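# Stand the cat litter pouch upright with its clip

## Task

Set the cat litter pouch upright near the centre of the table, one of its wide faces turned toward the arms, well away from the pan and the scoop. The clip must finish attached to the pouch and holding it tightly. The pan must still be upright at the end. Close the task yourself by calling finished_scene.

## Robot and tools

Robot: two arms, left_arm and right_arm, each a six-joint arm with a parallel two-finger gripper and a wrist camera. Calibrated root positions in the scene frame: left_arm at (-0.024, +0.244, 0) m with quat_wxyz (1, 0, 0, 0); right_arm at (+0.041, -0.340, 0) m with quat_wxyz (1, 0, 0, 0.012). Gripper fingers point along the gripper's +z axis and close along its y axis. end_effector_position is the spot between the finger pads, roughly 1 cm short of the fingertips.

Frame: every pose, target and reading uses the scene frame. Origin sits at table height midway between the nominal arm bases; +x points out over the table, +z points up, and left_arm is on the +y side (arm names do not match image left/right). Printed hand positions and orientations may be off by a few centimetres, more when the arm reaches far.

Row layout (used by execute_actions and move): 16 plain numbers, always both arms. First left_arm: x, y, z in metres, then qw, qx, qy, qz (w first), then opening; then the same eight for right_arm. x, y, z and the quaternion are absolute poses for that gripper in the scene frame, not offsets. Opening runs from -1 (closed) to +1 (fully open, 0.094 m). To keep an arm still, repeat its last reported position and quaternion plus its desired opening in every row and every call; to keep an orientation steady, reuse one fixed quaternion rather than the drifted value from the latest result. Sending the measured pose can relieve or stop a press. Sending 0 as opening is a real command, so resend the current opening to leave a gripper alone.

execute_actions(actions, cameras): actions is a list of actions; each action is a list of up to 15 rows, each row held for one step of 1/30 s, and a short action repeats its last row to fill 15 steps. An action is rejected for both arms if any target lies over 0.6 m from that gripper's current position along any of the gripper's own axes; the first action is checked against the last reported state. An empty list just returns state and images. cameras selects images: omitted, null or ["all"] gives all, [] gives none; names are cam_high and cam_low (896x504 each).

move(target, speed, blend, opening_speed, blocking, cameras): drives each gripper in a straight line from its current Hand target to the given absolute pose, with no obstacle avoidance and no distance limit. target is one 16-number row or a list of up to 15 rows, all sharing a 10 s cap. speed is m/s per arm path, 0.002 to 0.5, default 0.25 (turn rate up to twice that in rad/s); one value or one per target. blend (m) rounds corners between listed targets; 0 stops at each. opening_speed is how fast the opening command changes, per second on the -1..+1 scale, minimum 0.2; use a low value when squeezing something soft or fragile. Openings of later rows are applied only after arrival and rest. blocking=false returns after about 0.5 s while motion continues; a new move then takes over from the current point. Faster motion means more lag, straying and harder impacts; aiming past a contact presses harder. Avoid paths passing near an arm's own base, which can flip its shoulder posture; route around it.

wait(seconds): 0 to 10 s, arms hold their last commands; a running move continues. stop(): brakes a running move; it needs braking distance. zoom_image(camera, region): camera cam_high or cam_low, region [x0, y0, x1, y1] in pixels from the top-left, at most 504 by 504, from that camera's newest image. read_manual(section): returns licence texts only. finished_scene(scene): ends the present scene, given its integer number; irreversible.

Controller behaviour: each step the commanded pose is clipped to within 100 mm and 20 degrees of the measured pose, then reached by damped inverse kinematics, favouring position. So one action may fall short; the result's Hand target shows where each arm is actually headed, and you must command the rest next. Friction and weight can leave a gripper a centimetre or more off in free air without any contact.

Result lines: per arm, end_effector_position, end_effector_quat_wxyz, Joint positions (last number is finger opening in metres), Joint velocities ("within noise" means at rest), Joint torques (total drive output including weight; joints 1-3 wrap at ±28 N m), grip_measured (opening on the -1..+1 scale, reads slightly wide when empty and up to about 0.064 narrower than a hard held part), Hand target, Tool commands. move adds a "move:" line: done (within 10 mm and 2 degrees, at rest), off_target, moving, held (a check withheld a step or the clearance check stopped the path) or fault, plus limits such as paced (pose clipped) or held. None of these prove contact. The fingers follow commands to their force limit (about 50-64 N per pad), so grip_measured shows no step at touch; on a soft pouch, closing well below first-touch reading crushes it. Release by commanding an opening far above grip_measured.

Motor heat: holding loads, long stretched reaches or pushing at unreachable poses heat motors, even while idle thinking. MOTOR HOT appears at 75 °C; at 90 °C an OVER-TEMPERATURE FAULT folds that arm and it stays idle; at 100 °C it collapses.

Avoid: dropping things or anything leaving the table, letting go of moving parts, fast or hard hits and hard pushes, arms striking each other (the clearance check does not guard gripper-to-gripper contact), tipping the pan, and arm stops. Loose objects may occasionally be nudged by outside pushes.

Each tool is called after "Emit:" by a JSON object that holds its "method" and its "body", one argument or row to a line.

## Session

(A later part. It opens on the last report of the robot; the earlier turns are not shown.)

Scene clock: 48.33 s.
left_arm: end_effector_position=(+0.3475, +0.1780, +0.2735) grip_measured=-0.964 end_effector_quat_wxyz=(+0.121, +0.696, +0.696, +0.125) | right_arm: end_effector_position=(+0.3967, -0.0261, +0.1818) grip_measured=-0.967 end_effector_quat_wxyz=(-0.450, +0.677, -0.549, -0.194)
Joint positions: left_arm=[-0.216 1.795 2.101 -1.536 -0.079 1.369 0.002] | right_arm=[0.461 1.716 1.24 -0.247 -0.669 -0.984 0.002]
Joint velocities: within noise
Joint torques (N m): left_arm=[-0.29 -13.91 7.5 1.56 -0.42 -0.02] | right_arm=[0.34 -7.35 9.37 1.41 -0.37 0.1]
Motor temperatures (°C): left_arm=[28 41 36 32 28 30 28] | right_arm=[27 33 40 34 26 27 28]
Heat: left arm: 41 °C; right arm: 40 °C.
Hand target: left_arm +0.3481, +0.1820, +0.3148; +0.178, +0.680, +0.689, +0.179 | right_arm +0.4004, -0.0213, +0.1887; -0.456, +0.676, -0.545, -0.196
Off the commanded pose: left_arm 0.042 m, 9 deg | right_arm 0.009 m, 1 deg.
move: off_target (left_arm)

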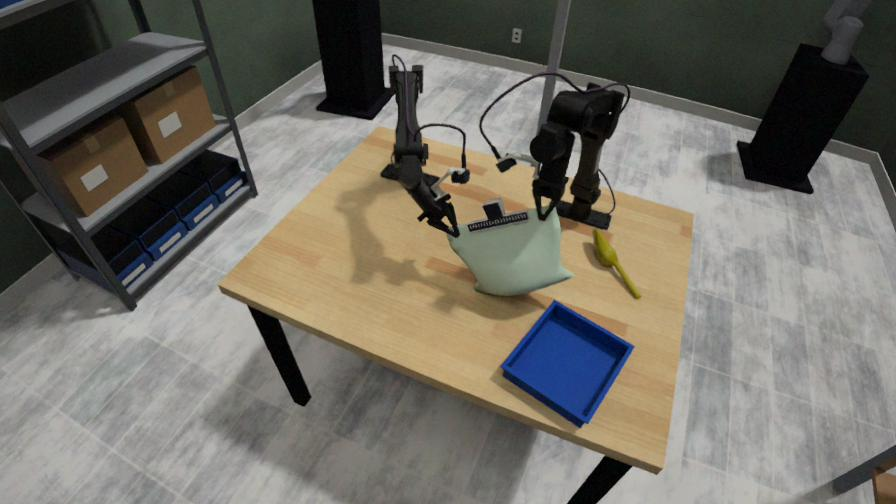

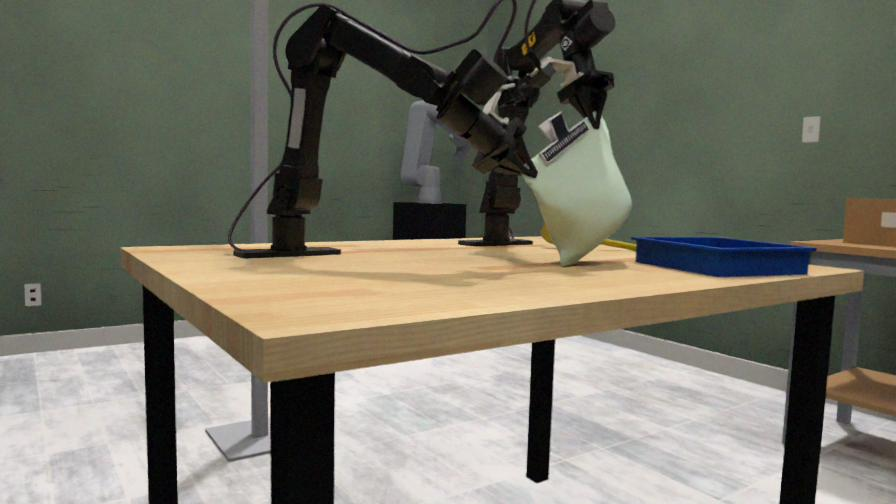

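Emit:
{"method": "move", "body": {
  "target": [
    [0.3226,0.1658,0.288,0.1776,0.6914,0.6975,0.0637,-0.97,0.3574,-0.0558,0.216,0.3706,-0.6847,0.5964,0.1955,-0.97],
    [0.2919,0.1397,0.272,0.1748,0.6936,0.6967,-0.0542,-0.97,0.3081,-0.0897,0.242,0.2806,-0.6865,0.6424,0.193,-0.97],
    [0.265,0.117,0.259,0.1696,0.686,0.686,-0.1696,-0.97,0.265,-0.117,0.26,0.1884,-0.6807,0.6807,0.1884,-0.97]
  ],
  "speed": 0.11,
  "blend": 0.02
}}

Emit:
{"method": "zoom_image", "body": {
  "camera": "cam_high",
  "region": [380, 140, 580, 290]
}}

Emit:
{"method": "zoom_image", "body": {
  "camera": "cam_low",
  "region": [390, 80, 610, 280]
}}

Scene clock: 52.83 s.
left_arm: end_effector_position=(+0.2675, +0.1138, +0.2376) grip_measured=-0.964 end_effector_quat_wxyz=(+0.161, +0.683, +0.693, -0.166) | right_arm: end_effector_position=(+0.2704, -0.1148, +0.2342) grip_measured=-0.967 end_effector_quat_wxyz=(-0.161, +0.681, -0.688, -0.193)
Joint positions: left_arm=[-0.174 1.699 1.808 -1.597 0.459 1.362 0.002] | right_arm=[0.501 1.561 1.625 -1.401 -0.456 -0.98 0.002]
Joint velocities: within noise
Joint torques (N m): left_arm=[1.65 -10.93 6.42 0.72 0.52 0] | right_arm=[0.17 -9.44 10 0.26 -0.36 0]
Motor temperatures (°C): left_arm=[28 41 36 32 28 30 28] | right_arm=[27 34 40 33 26 27 28]
Heat: left arm: 41 °C; right arm: 40 °C.
Hand target: left_arm +0.2649, +0.1163, +0.2577; +0.197, +0.680, +0.690, -0.152 | right_arm +0.2644, -0.1171, +0.2590; -0.189, +0.681, -0.681, -0.189
Off the commanded pose: left_arm 0.022 m, 1 deg | right_arm 0.026 m, 3 deg.
joint read past its limit (left arm) — joint 4 (wrist pitch), lower limit.
joint sent to its limit (left arm) — joint 4 (wrist pitch), lower limit. The joint targets are off in orientation, not in position.
move: off_target (left_arm, right_arm)

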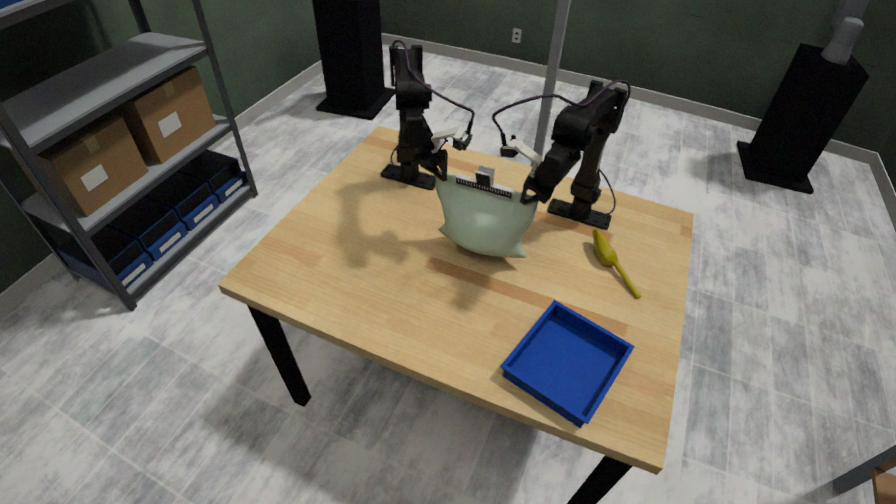

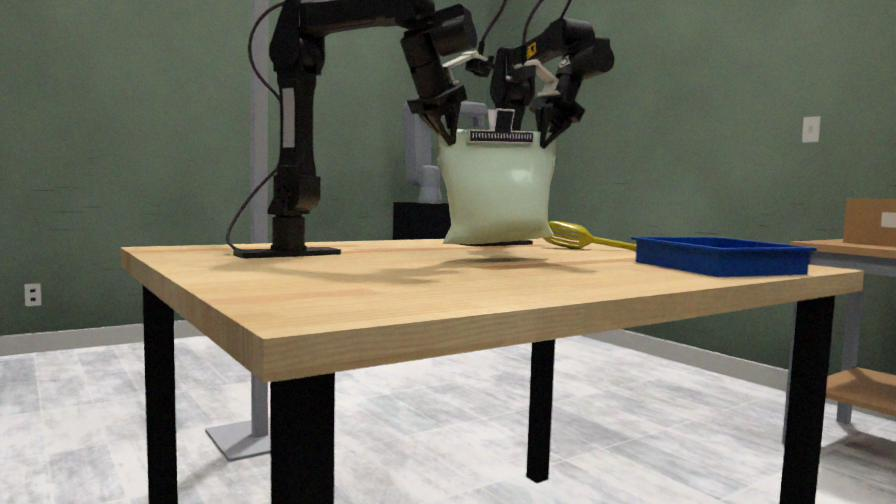

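Scaled by 2.520.

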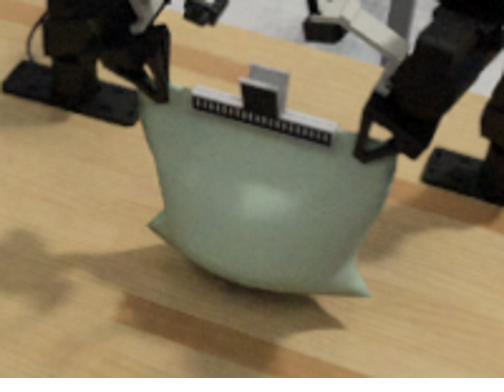

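Scaled by 2.291.

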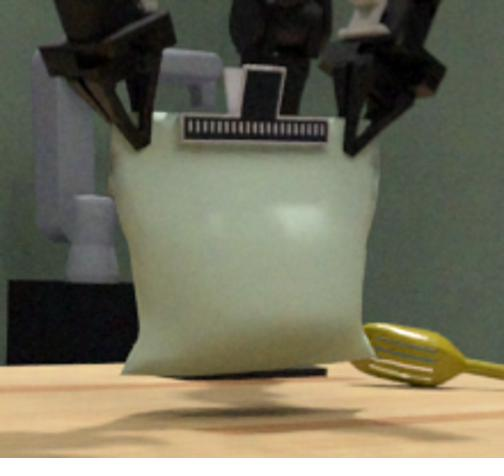

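Emit:
{"method": "move", "body": {
  "target": [
    [0.255,0.1163,0.235,0.1797,0.683,0.688,-0.162,-0.97,0.254,-0.1171,0.235,0.189,-0.681,0.681,0.189,-0.97],
    [0.255,0.1163,0.174,0.1797,0.683,0.688,-0.162,-0.97,0.254,-0.1171,0.171,0.189,-0.681,0.681,0.189,-0.97]
  ],
  "speed": 0.06,
  "blend": 0.008
}}

Emit:
{"method": "zoom_image", "body": {
  "camera": "cam_low",
  "region": [390, 100, 610, 300]
}}

Emit:
{"method": "zoom_image", "body": {
  "camera": "cam_high",
  "region": [380, 140, 580, 290]
}}

Scene clock: 55.13 s.
left_arm: end_effector_position=(+0.2530, +0.1136, +0.1736) grip_measured=-0.964 end_effector_quat_wxyz=(+0.171, +0.683, +0.689, -0.171) | right_arm: end_effector_position=(+0.2585, -0.1137, +0.1729) grip_measured=-0.969 end_effector_quat_wxyz=(-0.192, +0.684, -0.678, -0.188)
Joint positions: left_arm=[-0.171 1.581 1.414 -1.311 0.481 1.368 0.002] | right_arm=[0.525 1.426 1.235 -1.072 -0.455 -0.958 0.001]
Joint velocities: left_arm=[within noise] | right_arm=[0.007 0.002 -0.007 0.007 -0.037 -0.022 -0.004]
Joint torques (N m): left_arm=[0.59 -6.76 5.34 0.85 0.2 0.07] | right_arm=[-0.5 -6.58 4.83 0.67 -0.35 0.01]
Motor temperatures (°C): left_arm=[28 40 36 32 28 30 28] | right_arm=[27 35 39 33 26 27 28]
Heat: left arm: 40 °C; right arm: 39 °C.
Hand target: left_arm +0.2549, +0.1163, +0.1740; +0.179, +0.684, +0.689, -0.162 | right_arm +0.2541, -0.1170, +0.1709; -0.189, +0.681, -0.681, -0.189
Off the commanded pose: left_arm 0.003 m, 1 deg | right_arm 0.006 m, 1 deg.
move: done

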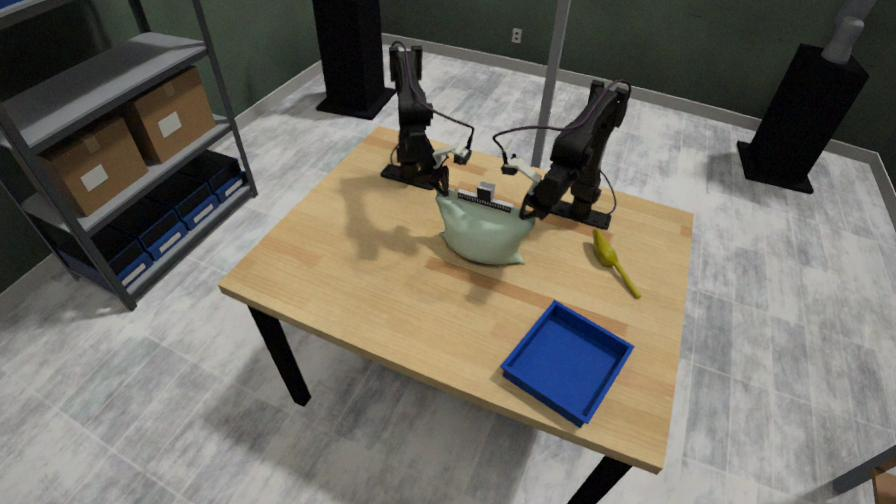

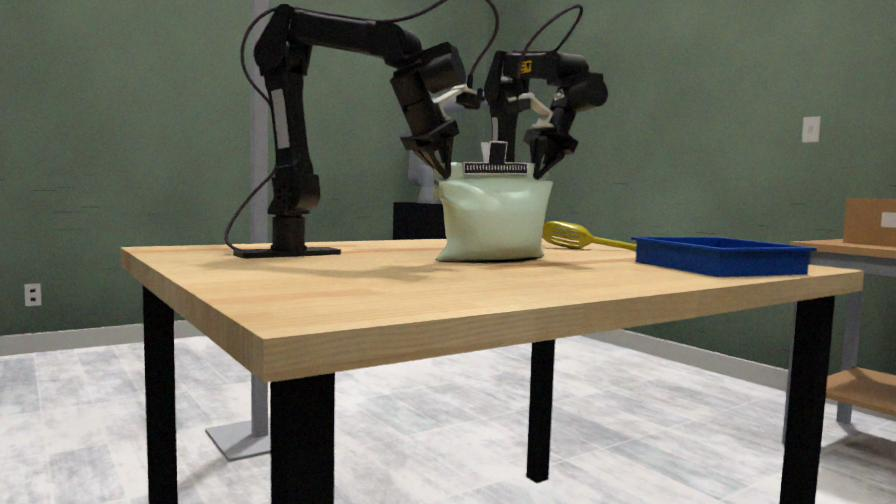

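Scaled by 2.291.

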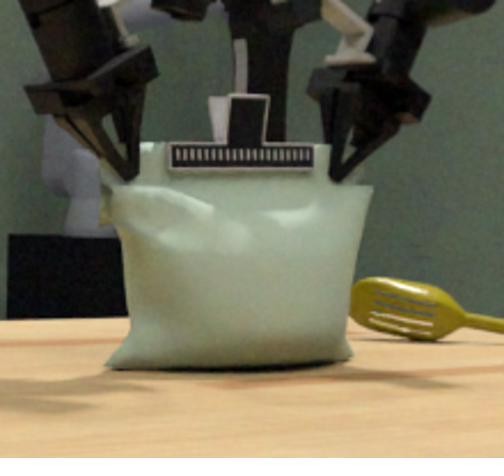

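Scaled by 2.520.

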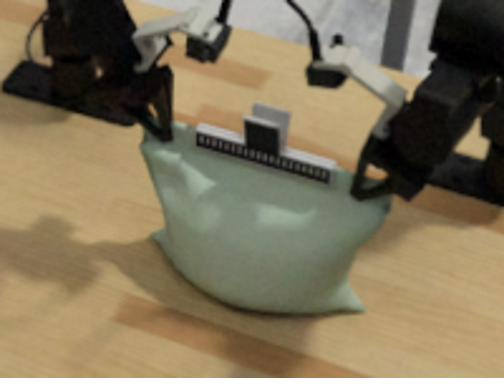

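Emit:
{"method": "move", "body": {
  "target": [
    [0.2549,0.1163,0.174,0.179,0.684,0.689,-0.162,-0.3,0.2541,-0.117,0.1709,0.189,-0.681,0.681,0.189,-0.3],
    [0.252,0.163,0.262,0.179,0.684,0.689,-0.162,-0.3,0.2541,-0.168,0.257,0.189,-0.681,0.681,0.189,-0.3],
    [0.225,0.25,0.275,0.179,0.684,0.689,-0.162,-0.3,0.26,-0.26,0.285,0.189,-0.681,0.681,0.189,-0.3]
  ],
  "opening_speed": 0.4,
  "speed": [0.1,0.1,0.2],
  "blend": [0,0.02,0]
}}

Emit:
{"method": "zoom_image", "body": {
  "camera": "cam_low",
  "region": [390, 100, 610, 300]
}}

Emit:
{"method": "zoom_image", "body": {
  "camera": "cam_high",
  "region": [380, 140, 580, 290]
}}

Scene clock: 59.93 s.
left_arm: end_effector_position=(+0.2322, +0.2526, +0.2754) grip_measured=-0.301 end_effector_quat_wxyz=(+0.265, +0.650, +0.712, -0.004) | right_arm: end_effector_position=(+0.2659, -0.2616, +0.2888) grip_measured=-0.303 end_effector_quat_wxyz=(+0.292, -0.649, +0.699, +0.070)
Joint positions: left_arm=[0.352 1.354 1.61 -1.569 0.475 1.769 0.033] | right_arm=[-0.071 1.226 1.545 -1.543 -0.513 -1.451 0.033]
Joint velocities: within noise
Joint torques (N m): left_arm=[0.12 -4.29 4.93 0.72 0.3 0.04] | right_arm=[-0.66 -2.45 4.3 0.59 -0.52 -0.11]
Motor temperatures (°C): left_arm=[28 38 36 31 28 30 28] | right_arm=[27 35 38 32 26 27 28]
Heat: left arm: 38 °C; right arm: 38 °C.
Hand target: left_arm +0.2255, +0.2497, +0.2743; +0.263, +0.649, +0.713, -0.012 | right_arm +0.2603, -0.2595, +0.2846; -0.287, +0.647, -0.701, -0.086
Off the commanded pose: left_arm 0.008 m, 21 deg; orientation clipped | right_arm 0.007 m, 19 deg.
joint sent to its limit (left arm) — joint 4 (wrist pitch), lower limit. The joint targets are off in orientation, not in position.
joint sent to its limit (right arm) — joint 4 (wrist pitch), lower limit. The joint targets are off in orientation, not in position.
move: off_target (left_arm, right_arm); limits=paced

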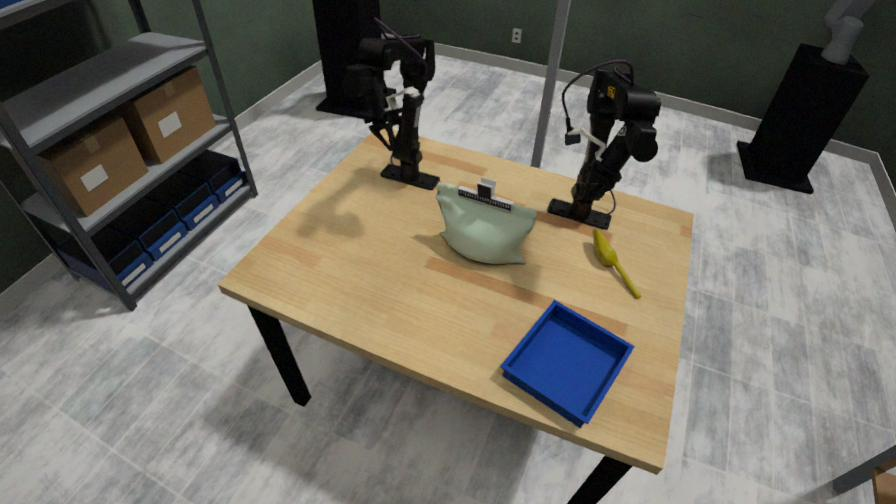

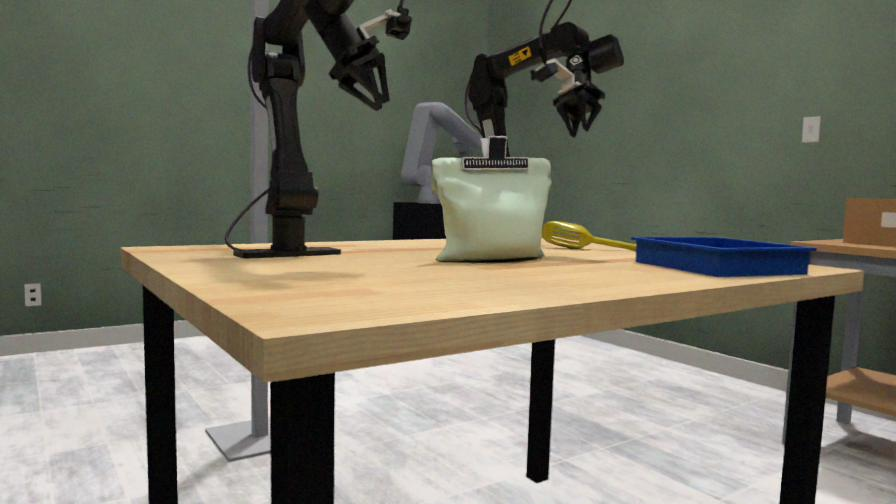

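Scaled by 2.291.

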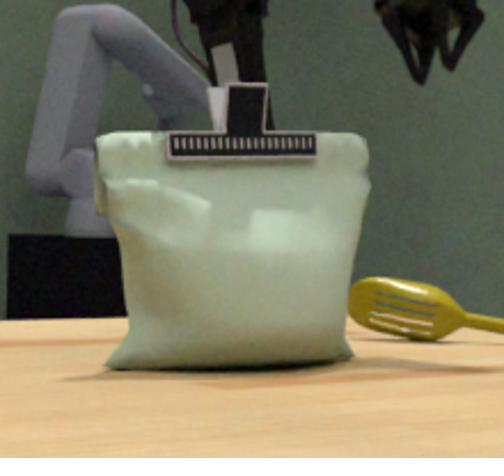

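Scaled by 2.520.

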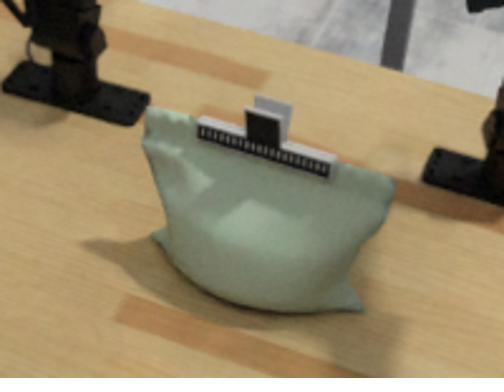

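Emit:
{"method": "finished_scene", "body": {
  "scene": 3,
  "done": true
}}

The scene is finished: the task was done.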